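# Hang the lantern on the rail by its red wire

## Task

Suspend the lantern from the rail using its red wire, so that it hangs freely and does not touch the table.

## Robot and tools

Robot: two arms, left_arm and right_arm, each ending in a two-finger parallel gripper. Base poses in the scene frame: left_arm (-0.034, +0.454, 0) m, quat_wxyz (+1.000, 0, 0, +0.007); right_arm (-0.066, -0.429, 0) m, quat_wxyz (+1.000, 0, 0, -0.012). Scene frame: origin at table-top height halfway between the nominal bases, +z up, +x out across the table, left_arm on the +y side (arm names do not match image left/right).

Frames: each arm reports end_effector_position (m) and end_effector_quat_wxyz in its own base frame. Fixed cameras and the table use the scene frame. Motion offsets are taken along the axes of that arm's current Hand target. On a gripper, the fingers point along +z and open and close along y; a block sticks out about 10 cm toward +x. The reported position is the spot between the pads when shut; fingertips extend about 19 mm past it closed and 6 mm fully open.

The 18-number row (used by execute_actions and move): left arm first, then right arm, nine each: dx, dy, dz, rx, ry, rz, position, force_limit, speed. All lie in [-1, 1]. The six pose numbers are an offset, not a pose: a displacement from the Hand target held when the action or move began, with 1.0 = 0.6 m or 180 degrees; rx, ry, rz form one rotation vector. Rows within a call do not chain; each counts from that starting Hand target, while a new call starts from the new one, so the same offset sent twice travels twice. Six zeros re-request the current Hand target. Gripper numbers are absolute settings: position +1 = 85 mm open, pads touch near -0.8, -1 closes until blocked. speed sets finger speed (about 20, 85, 150 mm/s at -1, 0, +1). force_limit and speed together set grip: a slow close on a hard 40 mm part gives about 30 N per pad at force_limit -1 and 100 N at +1; closing fast from at least 1 cm wider gives about 120-135 N at speed 0 and 200-245 N at speed +1 whatever force_limit is. Both start at +1. To keep a gripper unchanged, resend its last three numbers (0 is a real command). A position change under 0.01 is ignored, and new force_limit or speed apply only with a new position; open first to regrip more gently.

Tools:
- execute_actions(actions, cameras): actions is a list of actions; each action is up to 15 rows, one per 1/30 s step, the last row repeated if fewer. An empty list returns the state plus images.
- move(target, speed, blend, stop_force, zero, blocking, cameras): target is one row or up to 15 rows, every row an offset from the same starting Hand targets. Straight-line paths, no obstacle avoidance, at most 10 s. speed in m/s, 0.002 to 1 (default 0.25), turns up to twice that in rad/s; one value or one per target. blend in m rounds corners (0 = halt at each). stop_force in N, 12 to 80, shared by both arms, ends an arm's path when it feels that much push against its travel; it misses light touches, is unreliable if the gripper rotates or near stretched or straight-wrist poses, and should be left out when backing away from contact. zero (default true) resets the force baseline. blocking=false returns after 0.5 s while the move continues (not allowed with stop_force). The move: line reports done, off_target, moving, held or fault, plus limits=paced (pose clipped) or limits=held.
- wait(seconds 0 to 10, cameras): lets time pass holding commands.
- stop(cameras): brakes a running move; fingers keep moving.
- zoom_image(camera, region): region [x0, y0, x1, y1] in pixels, at most 504 by 504, of the latest image from cam_high, cam_low, cam_pegs, cam_rail, cam_left_wrist or cam_right_wrist (all 896x504).
- finished_scene(scene): ends the current scene permanently; give its number.

Results: Hand target is the last commanded pose after clipping; the controller limits each step to 70 mm and 16 degrees from the measured pose, so a gripper may stop short; if it rests short, send the gap as an offset. object_status: 0 moving, 1 blocked while opening, 2 blocked while closing (a grip), 3 reached the request or fully shut. position_measured is in counts: 3 open, 78 about 60 mm, 130 about 40 mm, 180 about 20 mm, 230 pads together. Flange force (N, gripper axes) includes held weight and noise, or says no reading. Joint velocities may say within noise or be omitted. Tool commands shows current gripper settings. MOTOR HOT and fault lines warn of stops.

Avoid: the arms are stiff, so aiming even slightly beyond a firm contact can trigger a fault. 150 N of outside force, or joint torque at the limits (140 N m waist, shoulder, elbow; 35.2 N m the three wrist joints, held weight included), halts that arm for 10 s. Do not let the arms or their fingers collide; a clearance check helps but is not complete. Never drop or fling the lantern, slam into fixed objects, squeeze hard on a part still resting on something, or let anything leave the table. Long holding or stretched poses heat motors and can brake an arm for 30 to 60 s. Loose items may occasionally be nudged by outside pushes.

Each tool is called after "Call:" in YAML: its name, and indented under it one key for each argument.

## Session

Call:
execute_actions:
  actions: []

Scene clock: 0.00 s.
left_arm: end_effector_position=(+0.3079, +0.1606, +0.2329) position_measured=3 object_status=3 end_effector_quat_wxyz=(-0.538, +0.678, +0.288, +0.409) | right_arm: end_effector_position=(+0.6134, -0.2616, +0.3482) position_measured=3 object_status=3 end_effector_quat_wxyz=(+0.556, +0.532, -0.429, +0.473)
Joint positions: left_arm=[-0.46 -0.071 -0.624 -1.386 -1.704 -1.516] | right_arm=[0.08 0.538 -0.241 1.579 -1.656 0.982]
Joint velocities: within noise
Flange force (N): no reading
Hand target: left_arm +0.3079, +0.1606, +0.2329; -0.538, +0.678, +0.288, +0.409 | right_arm +0.6134, -0.2616, +0.3482; +0.556, +0.532, -0.429, +0.473
Tool commands: left_gripper/position=+1.0 left_gripper/force_limit=+1.0 left_gripper/speed=+1.0 right_gripper/position=+1.0 right_gripper/force_limit=+1.0 right_gripper/speed=+1.0
camera_calibration:
cam_left_wrist: T_world_to_cam=[[0.834994, -0.269453, -0.47977, -0.0961855], [-0.543428, -0.266854, -0.795911, 0.417868], [0.0864322, 0.925302, -0.369251, 0.0428], [0, 0, 0, 1]] pos_world=[0.303696, 0.0459896, 0.302243]
cam_right_wrist: T_world_to_cam=[[-0.979563, -0.00801871, 0.200979, 0.532048], [-0.194786, 0.286952, -0.937932, 0.534495], [-0.0501501, -0.957911, -0.282649, 0.00550134], [0, 0, 0, 1]] pos_world=[0.625563, -0.143838, 0.395945]

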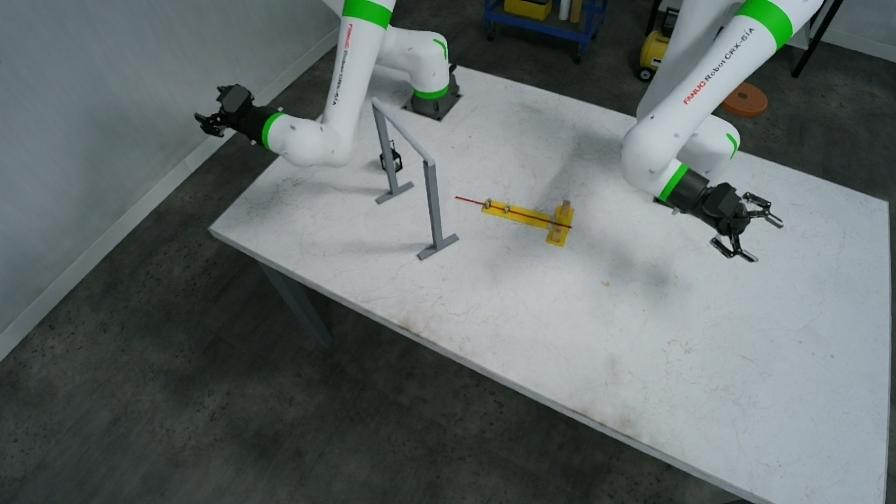

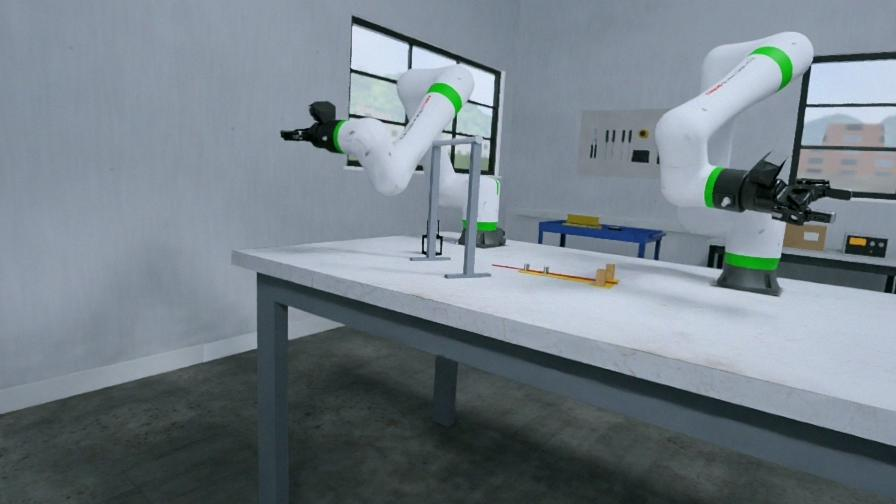

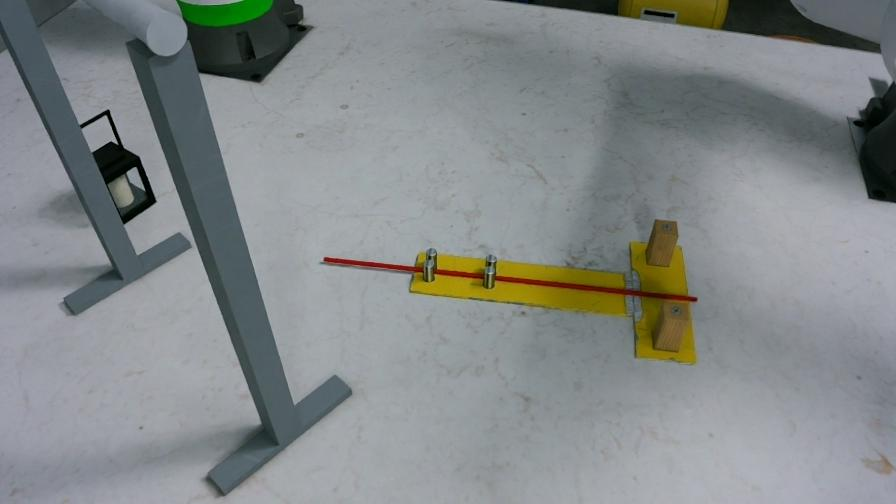

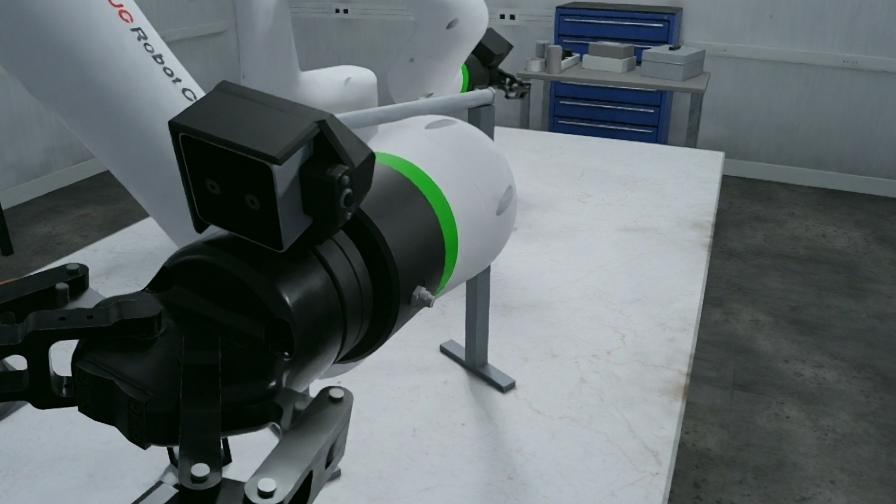

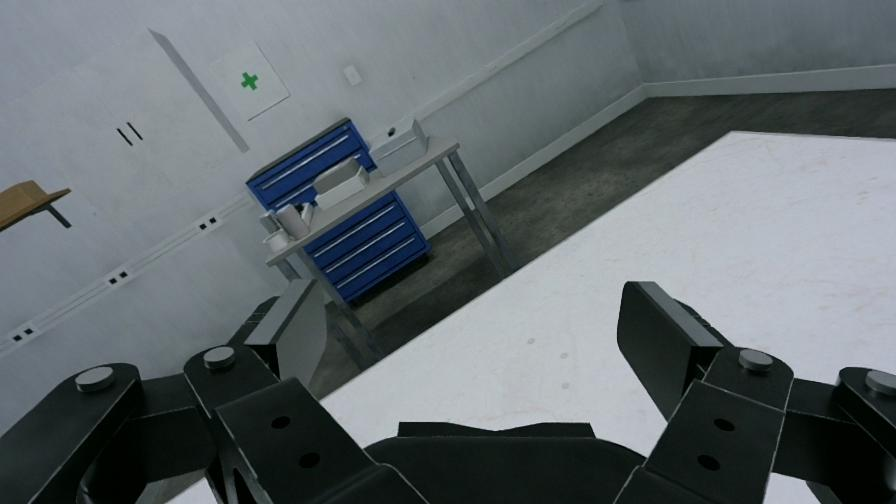

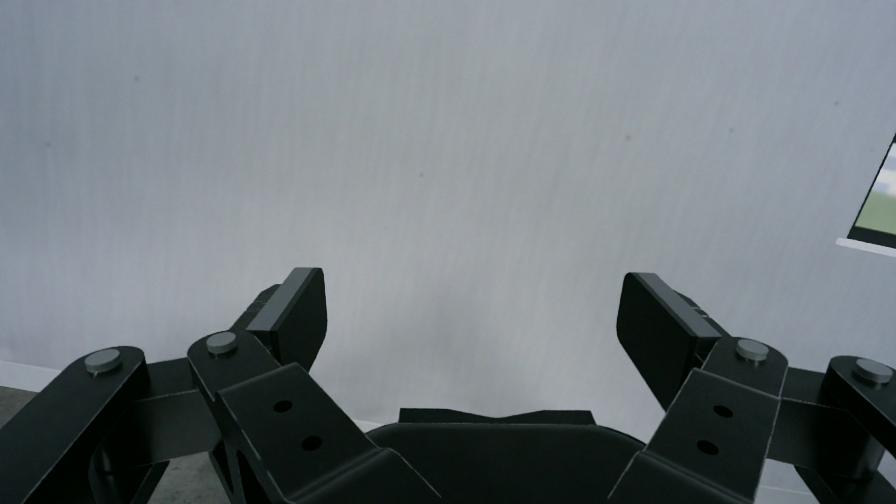

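Call:
move:
  target:
    - [-0.0483,0.1266,-0.41,-0.0195,-0.242,-0.1125,-0.3,1,1,-0.0693,0.5637,-0.5087,-0.1,-0.5213,0.1828,-1,1,1]
    - [-0.0963,0.2532,-0.8195,-0.0389,-0.484,-0.225,-0.3,1,1,-0.257,0.3745,-0.9738,-0.1,-0.5213,0.1828,-1,1,1]
  speed: [0.45,0.35]
  blend: 0.06
  cameras: ["all"]

Scene clock: 45.83 s.
left_arm: end_effector_position=(+0.3057, +0.1117, +0.2250) position_measured=167 object_status=0 end_effector_quat_wxyz=(-0.498, +0.699, +0.347, +0.379) | right_arm: end_effector_position=(+0.5900, -0.2415, +0.3484) position_measured=234 object_status=3 end_effector_quat_wxyz=(+0.528, +0.543, -0.474, +0.450)
Joint positions: left_arm=[-0.507 -0.054 -0.517 -1.229 -1.747 -1.503] | right_arm=[0.148 0.481 -0.242 1.436 -1.664 0.986]
Flange force (N): left_arm=[0.5 0.9 1.1] | right_arm=[3.7 -0.7 4.9]
Flange force when the fault began (N): right_arm=[-23.6 -46.9 49.5]
Hand target: left_arm +0.3057, +0.1117, +0.2250; -0.498, +0.699, +0.347, +0.379 (not the last commanded pose) | right_arm +0.5900, -0.2415, +0.3484; +0.528, +0.543, -0.474, +0.450 (not the last commanded pose)
Tool commands: left_gripper/position=-0.3 left_gripper/force_limit=+1.0 left_gripper/speed=+1.0 right_gripper/position=-1.0 right_gripper/force_limit=+1.0 right_gripper/speed=+1.0
Off the commanded pose: left_arm 0.468 m, 87 deg | right_arm 0.618 m, 94 deg.
FORCE FAULT: contact force on the right arm reached its limit, and that arm stopped. The contact can be on any part of that arm, not only on its tool. That arm's remaining commands of this call were not run. That arm is still stopped at the end of this call. That arm stays stopped for about 9 more seconds. Until then a move that you send moves the other arm only, and its call returns only when the move has ended. Once the stop has ended, the next robot result says so. If the stop ends while you think or write, that arm runs what you send next, counted from a new Hand target: where the arm stands when the stop ends. While its stop runs, that arm takes no new command, but its gripper still runs the gripper command that each later call begins with. Until it ends, the stop uses up actions while you think or wait. An arm that is not stopped still takes commands.
move: fault (right_arm), off_target (left_arm; braked at the fault stop of right_arm); path passed 0 of 2 targets
camera_calibration:
cam_left_wrist: T_world_to_cam=[[0.865856, -0.276318, -0.417064, -0.134074], [-0.498869, -0.413987, -0.76141, 0.392266], [0.0377322, 0.867331, -0.496299, 0.135173], [0, 0, 0, 1]] pos_world=[0.306677, 0.00810633, 0.309844]
cam_right_wrist: T_world_to_cam=[[-0.986676, 0.00875846, 0.16246, 0.530898], [-0.146218, 0.390152, -0.909066, 0.510614], [-0.071346, -0.920709, -0.383673, 0.0804058], [0, 0, 0, 1]] pos_world=[0.604222, -0.129837, 0.408783]

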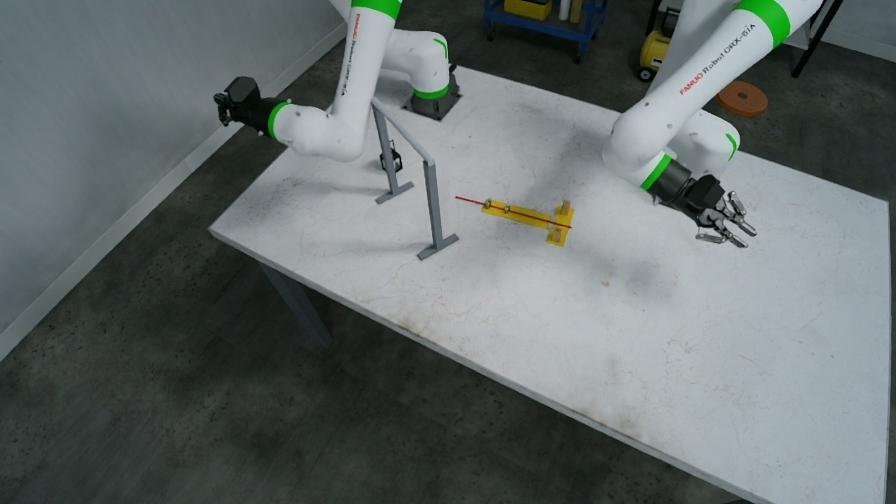

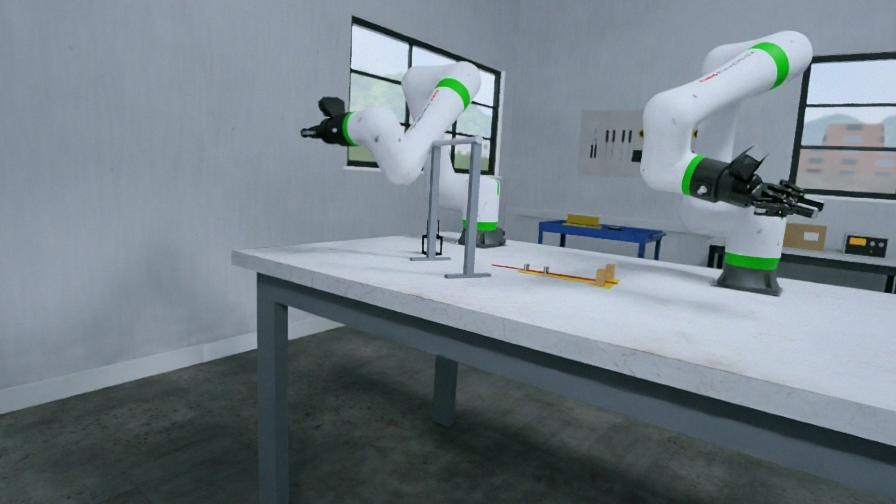

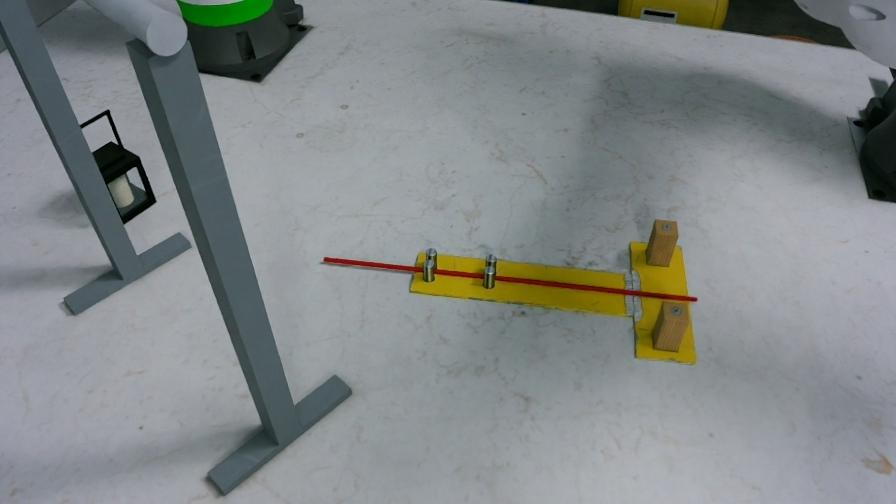

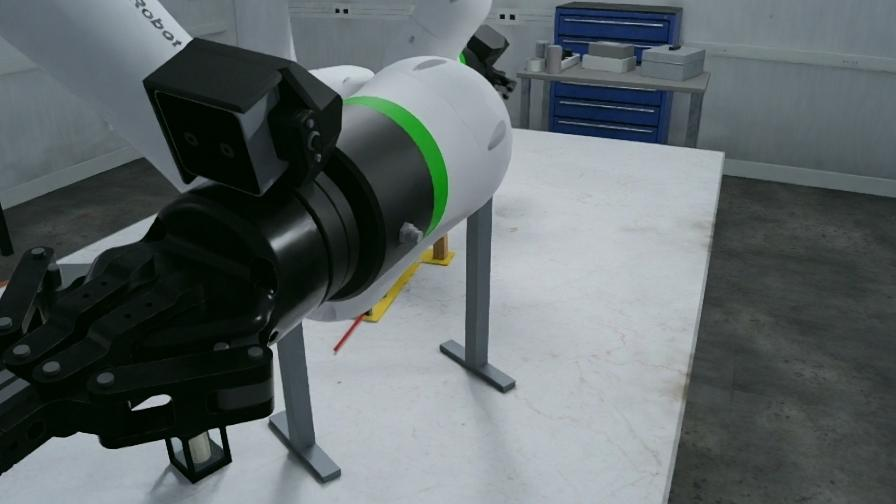

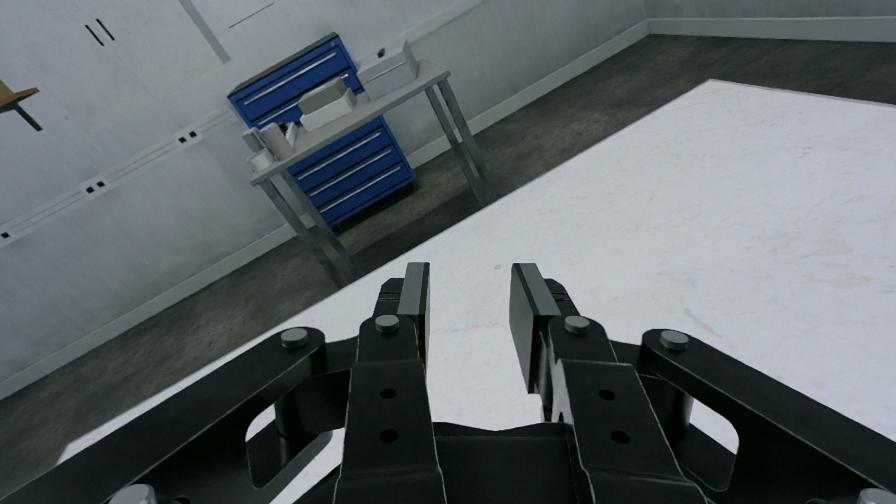

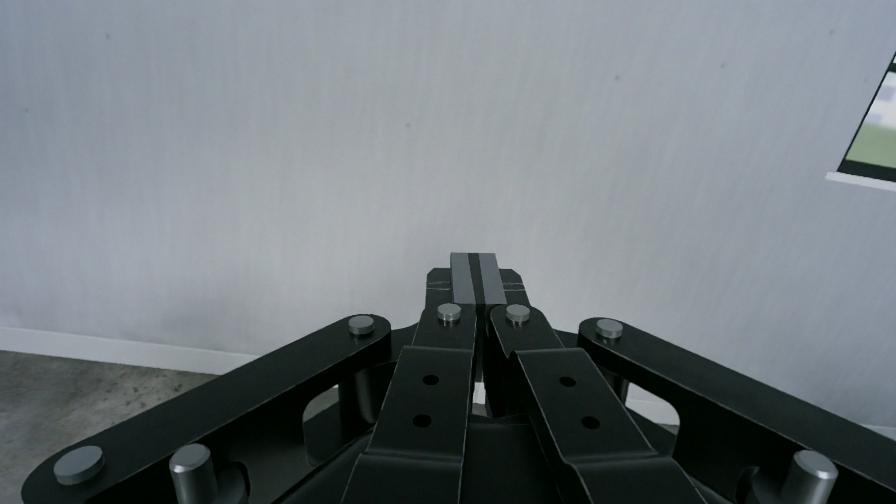

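Call:
move:
  target:
    - [0,0,0,0,0,0,-0.3,1,1,0.0068,-0.0333,0.05,0,0,0,-1,1,1]
    - [-0.2087,0.2282,-0.7172,-0.0349,-0.4381,-0.2032,-0.3,1,1,0.287,0.0083,0.039,0,0,0,-1,1,1]
  speed: [0.1,0.3]
  blend: 0.0
  cameras: ["cam_high","cam_rail","cam_left_wrist","cam_low"]

Scene clock: 63.57 s.
left_arm: end_effector_position=(+0.2850, -0.3504, +0.1498) position_measured=167 object_status=3 end_effector_quat_wxyz=(+0.000, +0.667, +0.745, +0.000) | right_arm: end_effector_position=(+0.6101, -0.2717, +0.5185) position_measured=234 object_status=3 end_effector_quat_wxyz=(+0.528, +0.543, -0.474, +0.450)
Joint positions: left_arm=[-0.595 0.057 -0.256 0.001 -1.258 -0.866] | right_arm=[0.08 0.419 0.061 1.502 -1.643 1.357]
Flange force (N): left_arm=[1.1 1.3 0.4] | right_arm=[4.1 -1.3 4.1]
Hand target: left_arm +0.2850, -0.3504, +0.1498; +0.000, +0.667, +0.745, +0.000 | right_arm +0.6102, -0.2717, +0.5184; +0.528, +0.543, -0.474, +0.450
Off the commanded pose: left_arm 0.000 m, 0 deg | right_arm 0.000 m, 0 deg.
FORCE FAULT, CONTINUED: the right arm's stop, for the force fault that an earlier result reported, is over. The rest of the stop counts as 18 of the actions that you can send in this scene. The stop ended before this call began, so that arm ran this call's commands, counted from a new Hand target: where the arm stood when the stop ended. During its stop the right arm's controller moved it back a little.
move: done
camera_calibration:
cam_left_wrist: T_world_to_cam=[[0.992108, 0.124659, 0.0135098, -0.235239], [0.113628, -0.939381, 0.323499, -0.387714], [0.0530178, -0.319411, -0.946132, 0.146648], [0, 0, 0, 1]] pos_world=[0.269662, -0.288046, 0.267352]
Images, in order (width x height): cam_high 896x504, cam_low 896x504, cam_rail 896x504, cam_left_wrist 896x504.

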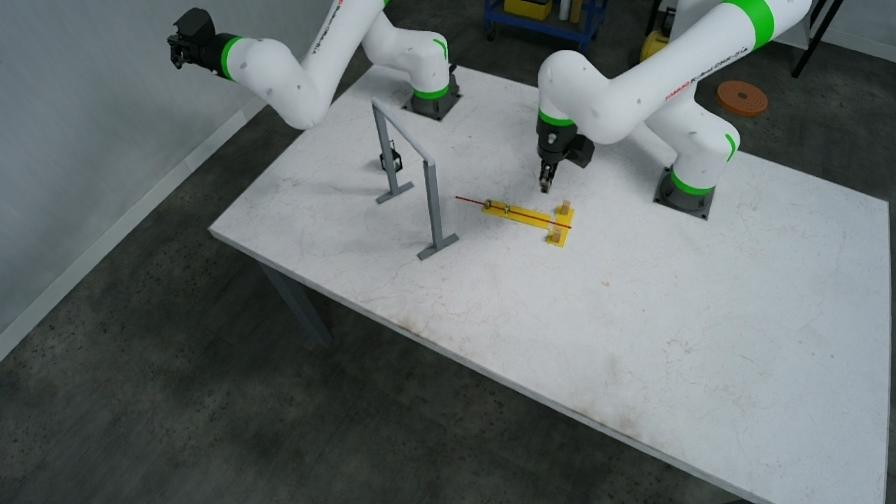

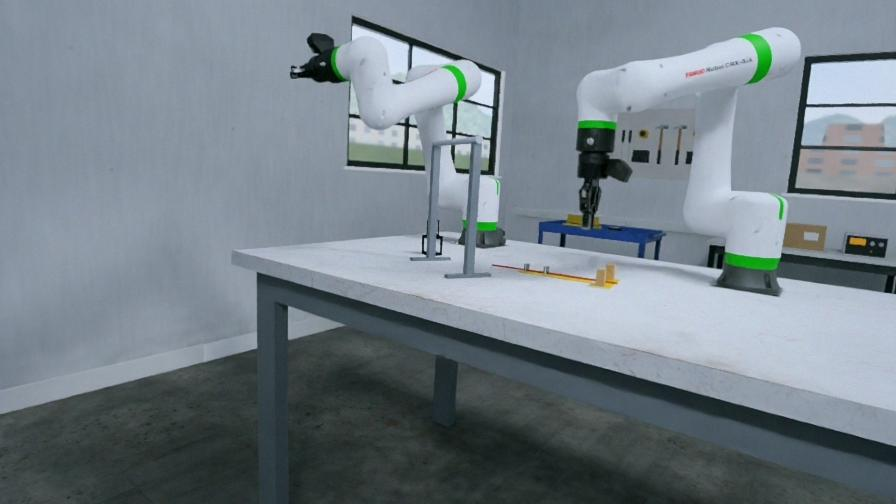

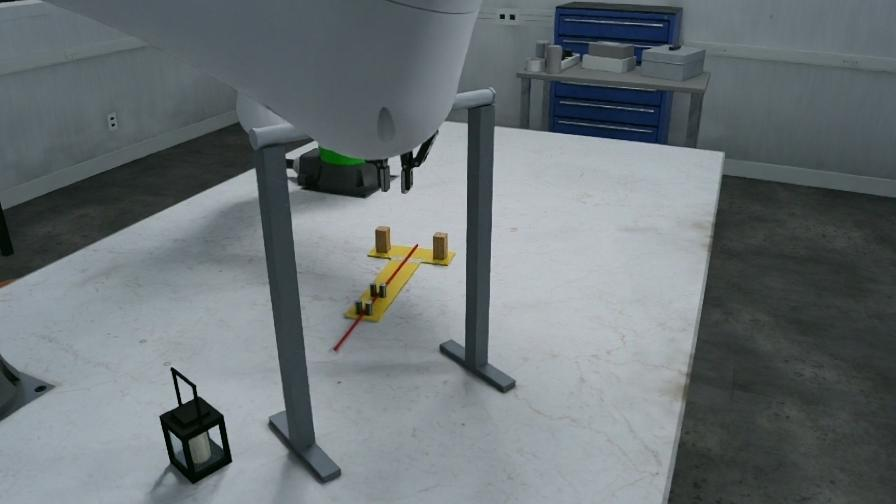

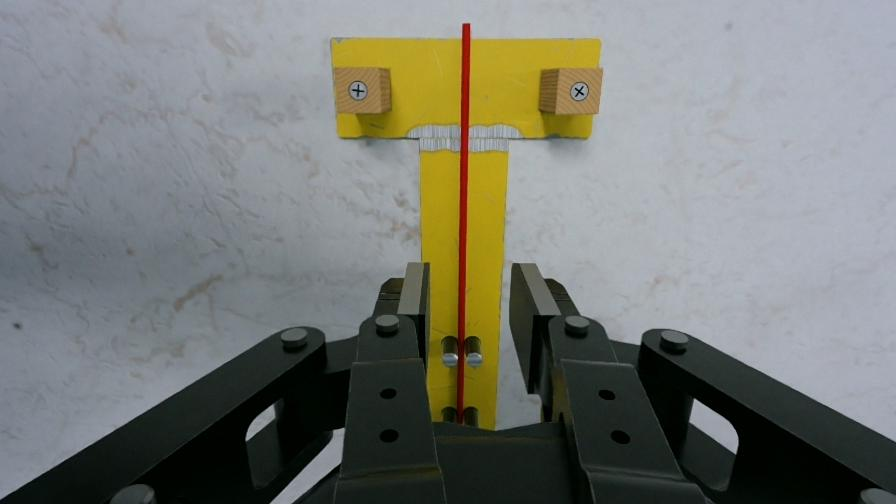

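Call:
move:
  target:
    - [0,0.006,0.15,0,0,0,-0.55,1,0,-0.1202,0.4842,-0.4735,-0.0939,-0.4867,0.1707,-1,1,1]
    - [0,0.006,0.19,0,0,0,-0.55,1,0,-0.3677,0.4758,-0.797,-0.0939,-0.4867,0.1707,-1,1,1]
    - [0,0.006,0.19,0,0,0,-0.55,1,0,-0.626,0.3587,-0.9395,-0.0939,-0.4867,0.1707,-1,1,1]
  speed: [0.4,0.35,0.3]
  blend: [0.05,0.05,0]
  cameras: ["cam_left_wrist","cam_right_wrist","cam_high"]

Scene clock: 77.30 s.
left_arm: end_effector_position=(+0.2885, -0.3500, +0.0358) position_measured=199 object_status=3 end_effector_quat_wxyz=(+0.000, +0.667, +0.745, +0.000) | right_arm: end_effector_position=(+0.3485, +0.3077, +0.2008) position_measured=234 object_status=3 end_effector_quat_wxyz=(+0.000, -0.493, +0.870, +0.000)
Joint positions: left_arm=[-0.59 0.19 -0.401 0.001 -0.98 -0.871] | right_arm=[1.006 0.059 -0.131 -0.001 -1.381 0.025]
Flange force (N): left_arm=[0.9 1.5 1.1] | right_arm=[0.0 -7.0 -2.6]
Hand target: left_arm +0.2885, -0.3500, +0.0358; +0.000, +0.667, +0.745, +0.000 | right_arm +0.3485, +0.3077, +0.2007; +0.000, -0.493, +0.870, +0.000
Off the commanded pose: left_arm 0.000 m, 0 deg | right_arm 0.000 m, 0 deg.
move: done
camera_calibration:
cam_left_wrist: T_world_to_cam=[[0.992097, 0.124751, 0.0134757, -0.237173], [0.113727, -0.939369, 0.323499, -0.350975], [0.0530157, -0.31941, -0.946132, 0.0387001], [0, 0, 0, 1]] pos_world=[0.273162, -0.287746, 0.153352]
cam_right_wrist: T_world_to_cam=[[-0.865466, 0.500946, 0.00461127, 0.149822], [0.470046, 0.80883, 0.353342, -0.47026], [0.173275, 0.307973, -0.935483, 0.159654], [0, 0, 0, 1]] pos_world=[0.323046, 0.256138, 0.314825]
Images, in order (width x height): cam_high 896x504, cam_left_wrist 896x504, cam_right_wrist 896x504.

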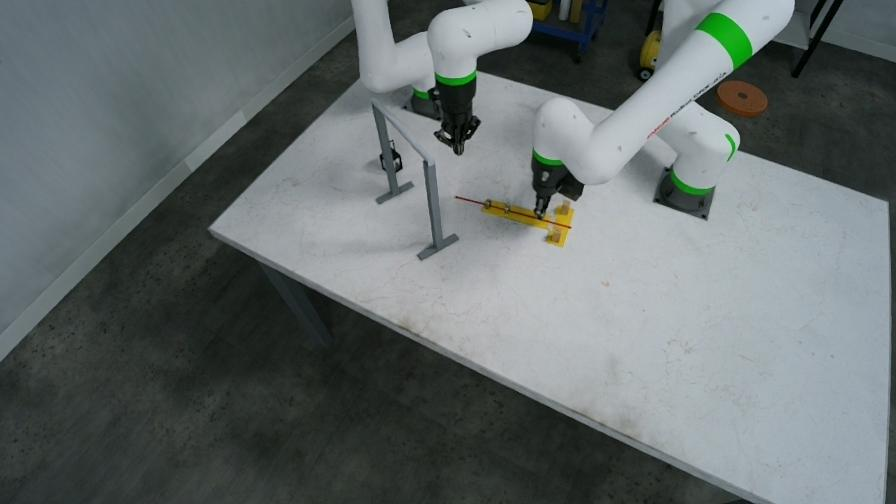

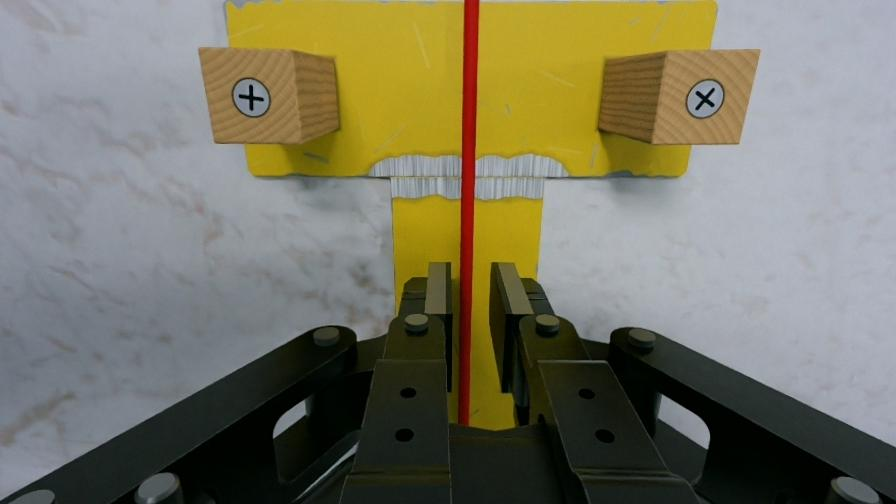

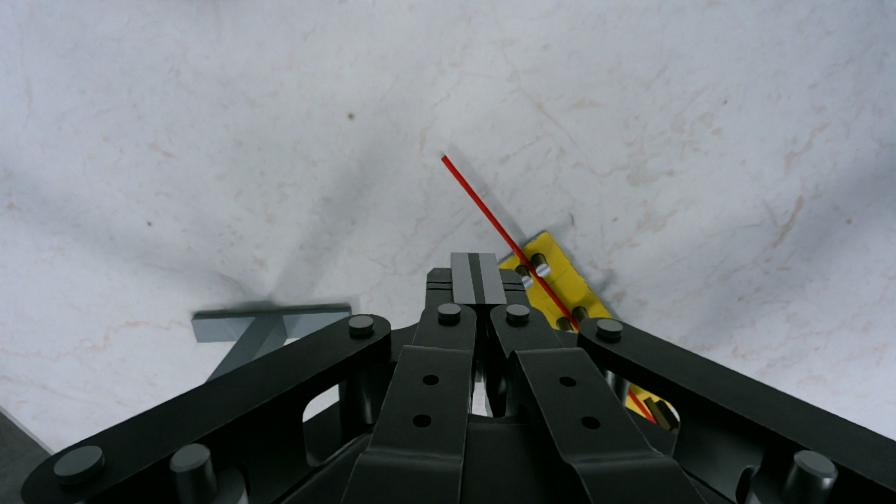

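Call:
move:
  target: [0,-0.001,0.03,0,0,0,-0.55,1,0,0,0,0,0,0,0,-1,1,1]
  speed: 0.01
  stop_force: 12

Call:
move:
  target: [0,0,-0.0017,0,0,0,-0.55,1,0,0,0,0,0,0,0,-1,1,1]
  speed: 0.05

Call:
move:
  target: [0,0,0,0,0,0,-1,-0.5,-0.7,0,0,0,0,0,0,-1,1,1]

Scene clock: 85.10 s.
left_arm: end_effector_position=(+0.2880, -0.3501, +0.0214) position_measured=199 object_status=3 end_effector_quat_wxyz=(+0.000, +0.667, +0.745, +0.000) | right_arm: end_effector_position=(+0.3485, +0.3077, +0.2007) position_measured=234 object_status=3 end_effector_quat_wxyz=(+0.000, -0.493, +0.870, +0.000)
Joint positions: left_arm=[-0.591 0.211 -0.416 0.001 -0.944 -0.87] | right_arm=[1.006 0.059 -0.131 -0.001 -1.381 0.025]
Flange force (N): left_arm=[13.3 -0.8 -38.3] | right_arm=[-0.1 -7.1 -3.0]
Hand target: left_arm +0.2880, -0.3501, +0.0214; +0.000, +0.667, +0.745, +0.000 (not the last commanded pose) | right_arm +0.3485, +0.3077, +0.2007; +0.000, -0.493, +0.870, +0.000
Off the commanded pose: left_arm 0.004 m, 0 deg | right_arm 0.000 m, 0 deg.
move: contact (left_arm)

Scene clock: 85.80 s.
left_arm: end_effector_position=(+0.2880, -0.3501, +0.0224) position_measured=199 object_status=3 end_effector_quat_wxyz=(+0.000, +0.667, +0.745, +0.000) | right_arm: end_effector_position=(+0.3485, +0.3077, +0.2007) position_measured=234 object_status=3 end_effector_quat_wxyz=(+0.000, -0.493, +0.870, +0.000)
Joint positions: left_arm=[-0.591 0.21 -0.415 0.001 -0.947 -0.87] | right_arm=[1.006 0.059 -0.131 -0.001 -1.381 0.025]
Flange force (N): left_arm=[0.5 1.3 0.7] | right_arm=[-0.3 -6.7 -3.4]
Hand target: left_arm +0.2880, -0.3501, +0.0224; +0.000, +0.667, +0.745, +0.000 | right_arm +0.3485, +0.3077, +0.2007; +0.000, -0.493, +0.870, +0.000
Off the commanded pose: left_arm 0.000 m, 0 deg | right_arm 0.000 m, 0 deg.
move: done

Scene clock: 86.33 s.
left_arm: end_effector_position=(+0.2880, -0.3501, +0.0224) position_measured=223 object_status=2 end_effector_quat_wxyz=(+0.000, +0.667, +0.745, +0.000) | right_arm: end_effector_position=(+0.3485, +0.3077, +0.2007) position_measured=234 object_status=3 end_effector_quat_wxyz=(+0.000, -0.493, +0.870, +0.000)
Joint positions: left_arm=[-0.591 0.21 -0.415 0.001 -0.947 -0.87] | right_arm=[1.006 0.059 -0.131 -0.001 -1.381 0.025]
Flange force (N): left_arm=[0.6 0.9 -0.4] | right_arm=[-0.8 -7.3 -3.5]
Hand target: left_arm +0.2880, -0.3501, +0.0224; +0.000, +0.667, +0.745, +0.000 | right_arm +0.3485, +0.3077, +0.2007; +0.000, -0.493, +0.870, +0.000
Off the commanded pose: left_arm 0.000 m, 0 deg | right_arm 0.000 m, 0 deg.
move: done

Call:
move:
  target: [-0.08,0,0,0,0,0,-1,-0.5,-0.7,0,0,0,0,0,0,-1,1,1]
  speed: 0.06

Call:
move:
  target: [0,0,0,0,0,0,0,0,-0.3,0,0,0,0,0,0,-1,1,1]

Call:
move:
  target:
    - [0,0,-0.146,0,0,0,0,0,-0.3,0,0,0,0,0,0,-1,1,1]
    - [0.1845,-0.086,-0.146,0,-0.155,0,0,0,-0.3,0,0,0,0,0,0,-1,1,1]
  speed: 0.35
  blend: 0.03
  cameras: ["cam_left_wrist","cam_pegs","cam_right_wrist"]

Scene clock: 100.90 s.
left_arm: end_effector_position=(+0.2932, -0.3978, +0.0224) position_measured=223 object_status=2 end_effector_quat_wxyz=(+0.000, +0.667, +0.745, +0.000) | right_arm: end_effector_position=(+0.3485, +0.3077, +0.2007) position_measured=234 object_status=3 end_effector_quat_wxyz=(+0.000, -0.493, +0.870, +0.000)
Joint positions: left_arm=[-0.669 0.3 -0.297 0.001 -0.973 -0.793] | right_arm=[1.006 0.059 -0.131 -0.001 -1.381 0.025]
Flange force (N): left_arm=[1.4 1.5 -1.4] | right_arm=[-0.1 -7.0 -3.1]
Hand target: left_arm +0.2933, -0.3978, +0.0224; +0.000, +0.667, +0.745, +0.000 | right_arm +0.3485, +0.3077, +0.2007; +0.000, -0.493, +0.870, +0.000
Off the commanded pose: left_arm 0.000 m, 0 deg | right_arm 0.000 m, 0 deg.
move: done

Scene clock: 101.77 s.
left_arm: end_effector_position=(+0.2932, -0.3978, +0.0224) position_measured=129 object_status=0 end_effector_quat_wxyz=(+0.000, +0.667, +0.745, +0.000) | right_arm: end_effector_position=(+0.3485, +0.3077, +0.2007) position_measured=234 object_status=3 end_effector_quat_wxyz=(+0.000, -0.493, +0.870, +0.000)
Joint positions: left_arm=[-0.669 0.3 -0.297 0.001 -0.973 -0.793] | right_arm=[1.006 0.059 -0.131 -0.001 -1.381 0.025]
Flange force (N): left_arm=[-0.7 2.0 0.8] | right_arm=[-0.7 -7.0 -3.2]
Hand target: left_arm +0.2933, -0.3978, +0.0224; +0.000, +0.667, +0.745, +0.000 | right_arm +0.3485, +0.3077, +0.2007; +0.000, -0.493, +0.870, +0.000
Off the commanded pose: left_arm 0.000 m, 0 deg | right_arm 0.000 m, 0 deg.
move: done

Scene clock: 103.40 s.
left_arm: end_effector_position=(+0.2299, -0.2934, +0.1100) position_measured=129 object_status=3 end_effector_quat_wxyz=(+0.179, +0.647, +0.723, -0.161) | right_arm: end_effector_position=(+0.3485, +0.3077, +0.2007) position_measured=234 object_status=3 end_effector_quat_wxyz=(+0.000, -0.493, +0.870, +0.000)
Joint positions: left_arm=[-0.178 -0.407 -0.989 0.594 -0.932 -1.63] | right_arm=[1.006 0.059 -0.131 -0.001 -1.381 0.025]
Flange force (N): left_arm=[1.4 0.5 -0.6] | right_arm=[-0.6 -6.8 -3.3]
Hand target: left_arm +0.2299, -0.2934, +0.1100; +0.179, +0.647, +0.723, -0.161 | right_arm +0.3485, +0.3077, +0.2007; +0.000, -0.493, +0.870, +0.000
Off the commanded pose: left_arm 0.000 m, 0 deg | right_arm 0.000 m, 0 deg.
move: done
camera_calibration:
cam_left_wrist: T_world_to_cam=[[0.991561, 0.129554, 0.00471795, -0.184558], [0.0853275, -0.679598, 0.728605, -0.276918], [0.0976003, -0.722054, -0.684918, -0.0270539], [0, 0, 0, 1]] pos_world=[0.20927, -0.183817, 0.184105]
cam_right_wrist: T_world_to_cam=[[-0.86549, 0.500903, 0.004739, 0.149801], [0.47004, 0.80882, 0.353373, -0.47023], [0.173173, 0.308069, -0.93547, 0.159566], [0, 0, 0, 1]] pos_world=[0.323046, 0.256138, 0.314726]
Images, in order (width x height): cam_pegs 896x504, cam_left_wrist 896x504, cam_right_wrist 896x504.

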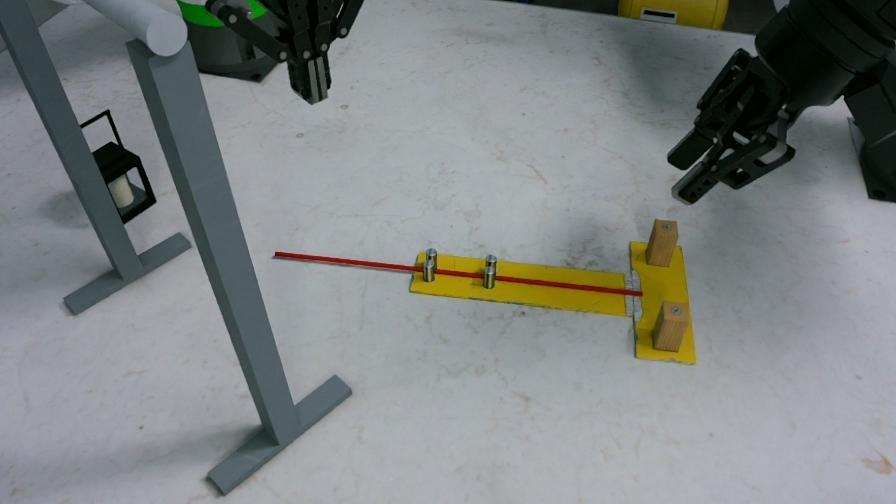

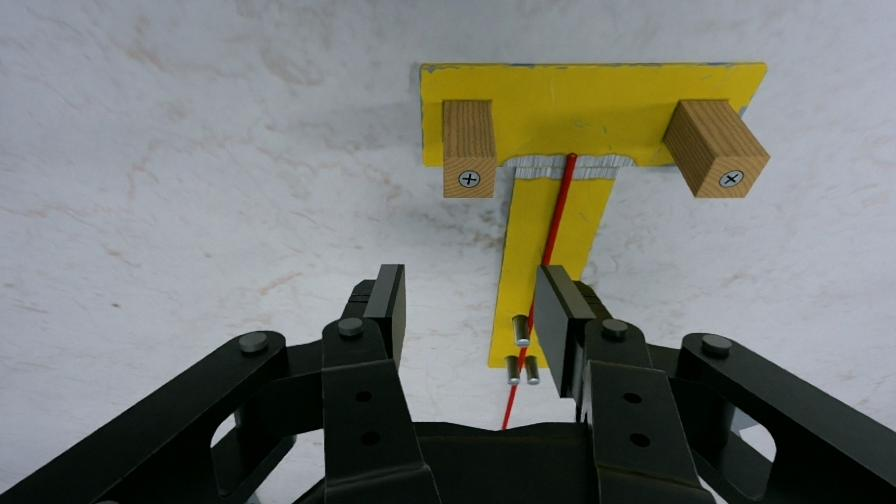

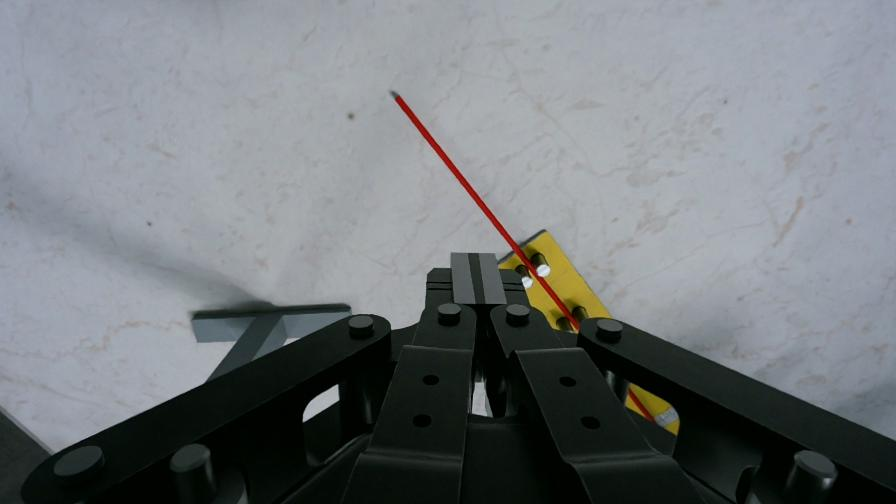

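Call:
move:
  target:
    - [0.03,0.002,0.055,0,0,0,0,0,-0.3,0.0087,-0.0862,0.15,0,0,0,-1,1,1]
    - [0.0617,0.004,0.1093,0,0,0,0,0,-0.3,0.0087,-0.0862,0.2982,0,0,0,-1,1,1]
  speed: [0.2,0.12]
  blend: 0.01
  cameras: ["cam_left_wrist","cam_right_wrist"]

Scene clock: 114.43 s.
left_arm: end_effector_position=(+0.2320, -0.2912, +0.0347) position_measured=129 object_status=3 end_effector_quat_wxyz=(+0.179, +0.647, +0.723, -0.161) | right_arm: end_effector_position=(+0.3900, +0.2768, +0.0217) position_measured=234 object_status=3 end_effector_quat_wxyz=(+0.000, -0.493, +0.870, +0.001)
Joint positions: left_arm=[-0.231 -0.252 -1.126 0.779 -0.68 -1.844] | right_arm=[0.892 0.266 -0.344 -0.001 -0.961 0.14]
Flange force (N): left_arm=[2.3 0.6 -2.3] | right_arm=[0.8 -6.6 -3.4]
Hand target: left_arm +0.2320, -0.2912, +0.0347; +0.179, +0.647, +0.723, -0.161 | right_arm +0.3901, +0.2768, +0.0218; +0.000, -0.493, +0.870, +0.000
Off the commanded pose: left_arm 0.000 m, 0 deg | right_arm 0.000 m, 0 deg.
move: done
camera_calibration:
cam_left_wrist: T_world_to_cam=[[0.991551, 0.129627, 0.00478438, -0.186576], [0.0853288, -0.679592, 0.728611, -0.220743], [0.0976994, -0.722047, -0.684911, -0.0771243], [0, 0, 0, 1]] pos_world=[0.21137, -0.181517, 0.108905]
cam_right_wrist: T_world_to_cam=[[-0.865441, 0.500987, 0.00486841, 0.20204], [0.470166, 0.808766, 0.353329, -0.401473], [0.173076, 0.308074, -0.935487, -0.00538962], [0, 0, 0, 1]] pos_world=[0.364546, 0.225138, 0.135826]
Images, in order (width x height): cam_left_wrist 896x504, cam_right_wrist 896x504.

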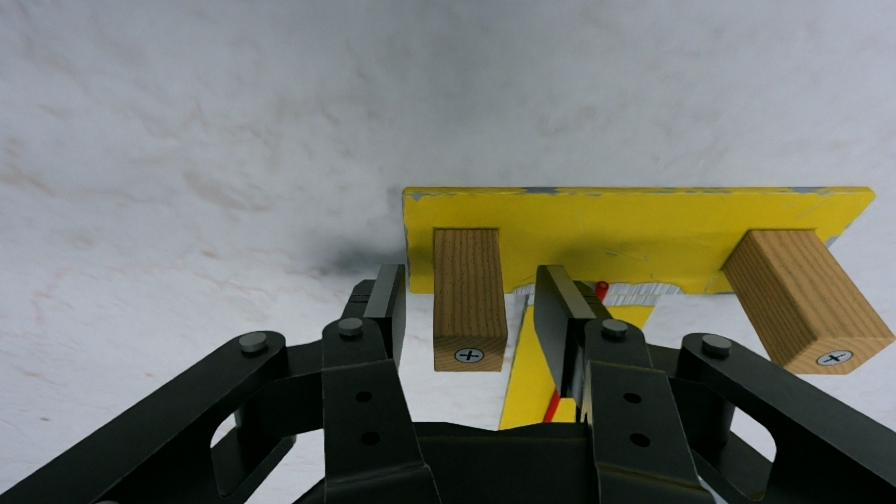

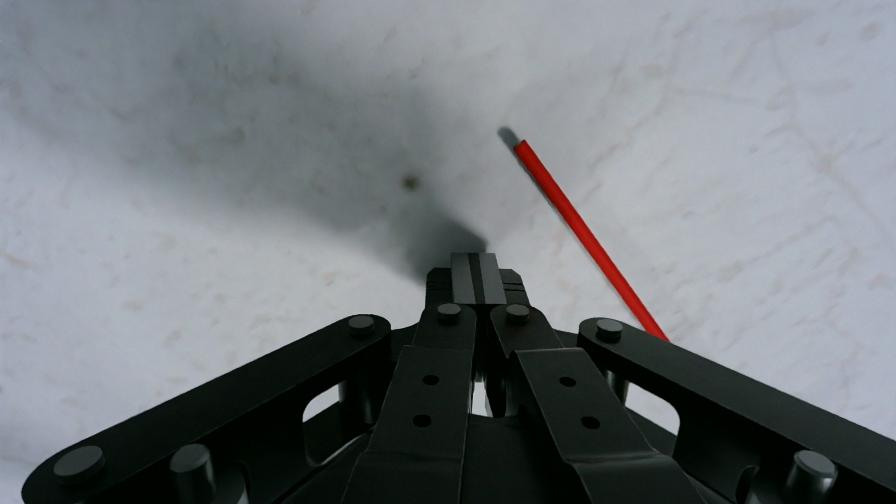

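Call:
move:
  target: [0,0,0,0,0,0,-1,1,-1,0,0,0,0,0,0,-1,1,1]

Call:
move:
  target:
    - [0,0,0,0,0,0,-1,1,-1,0.047,0.048,0,0,0,0,-1,1,1]
    - [0,0,0,0,0,0,-1,1,-1,0.0667,0.0773,0,0,0,0,-1,1,1]
    - [0,0,0,0,0,0,-1,1,-1,0.0778,0.1102,0,0,0,0,-1,1,1]
    - [0,0,0,0,0,0,-1,1,-1,0.0818,0.1607,0,0,0,0,-1,1,1]
    - [0,0,0,0,0,0,-1,1,-1,0.0728,0.2087,0,0,0,0,-1,1,1]
    - [0,0,0,0,0,0,-1,1,-1,0.0428,0.2628,0,0,0,0,-1,1,1]
  speed: 0.06
  blend: 0.01
  cameras: ["cam_pegs","cam_right_wrist"]

Scene clock: 127.20 s.
left_arm: end_effector_position=(+0.2320, -0.2912, +0.0347) position_measured=183 object_status=0 end_effector_quat_wxyz=(+0.179, +0.647, +0.723, -0.161) | right_arm: end_effector_position=(+0.3901, +0.2768, +0.0218) position_measured=234 object_status=3 end_effector_quat_wxyz=(+0.000, -0.493, +0.870, +0.000)
Joint positions: left_arm=[-0.231 -0.252 -1.126 0.779 -0.68 -1.844] | right_arm=[0.892 0.266 -0.344 -0.001 -0.961 0.14]
Flange force (N): left_arm=[0.7 -3.3 -23.7] | right_arm=[1.1 -6.0 -3.0]
Hand target: left_arm +0.2320, -0.2912, +0.0347; +0.179, +0.647, +0.723, -0.161 | right_arm +0.3901, +0.2768, +0.0218; +0.000, -0.493, +0.870, +0.000
Off the commanded pose: left_arm 0.000 m, 0 deg | right_arm 0.000 m, 0 deg.
move: done

Scene clock: 130.80 s.
left_arm: end_effector_position=(+0.2320, -0.2912, +0.0347) position_measured=183 object_status=2 end_effector_quat_wxyz=(+0.179, +0.647, +0.723, -0.161) | right_arm: end_effector_position=(+0.2416, +0.3358, +0.0219) position_measured=234 object_status=3 end_effector_quat_wxyz=(+0.000, -0.493, +0.870, +0.000)
Joint positions: left_arm=[-0.231 -0.252 -1.126 0.779 -0.68 -1.844] | right_arm=[1.266 0.119 -0.524 -0.001 -0.928 -0.235]
Flange force (N): left_arm=[0.3 -3.1 -23.3] | right_arm=[-2.1 -10.1 -4.7]
Hand target: left_arm +0.2320, -0.2912, +0.0347; +0.179, +0.647, +0.723, -0.161 | right_arm +0.2416, +0.3358, +0.0219; +0.000, -0.493, +0.870, +0.000
Off the commanded pose: left_arm 0.000 m, 0 deg | right_arm 0.000 m, 0 deg.
move: done; blend cut to 0 m at target 1
camera_calibration:
cam_right_wrist: T_world_to_cam=[[-0.86549, 0.500903, 0.004739, 0.0440518], [0.47004, 0.80882, 0.353373, -0.379527], [0.173173, 0.308069, -0.93547, 0.00215925], [0, 0, 0, 1]] pos_world=[0.216146, 0.284238, 0.135926]
Images, in order (width x height): cam_pegs 896x504, cam_right_wrist 896x504.

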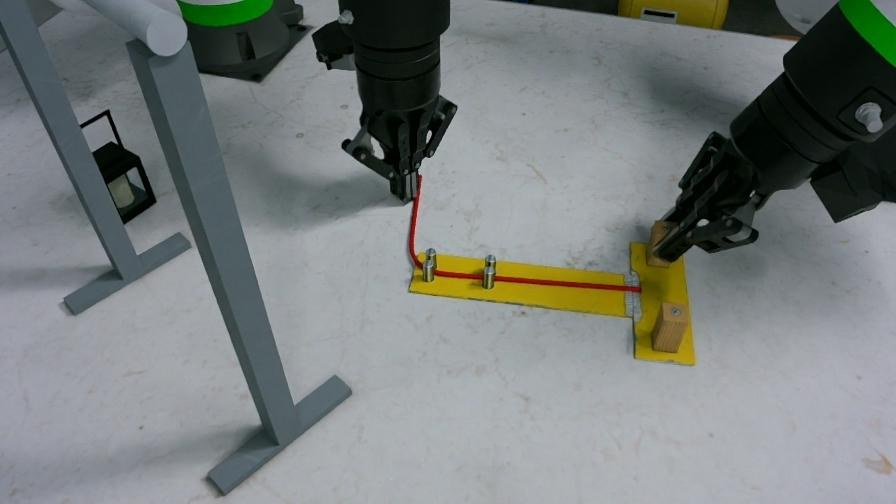

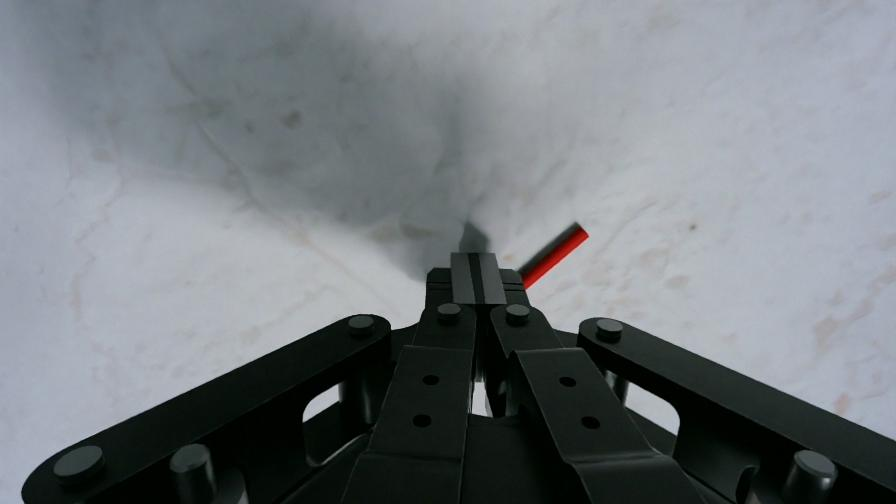

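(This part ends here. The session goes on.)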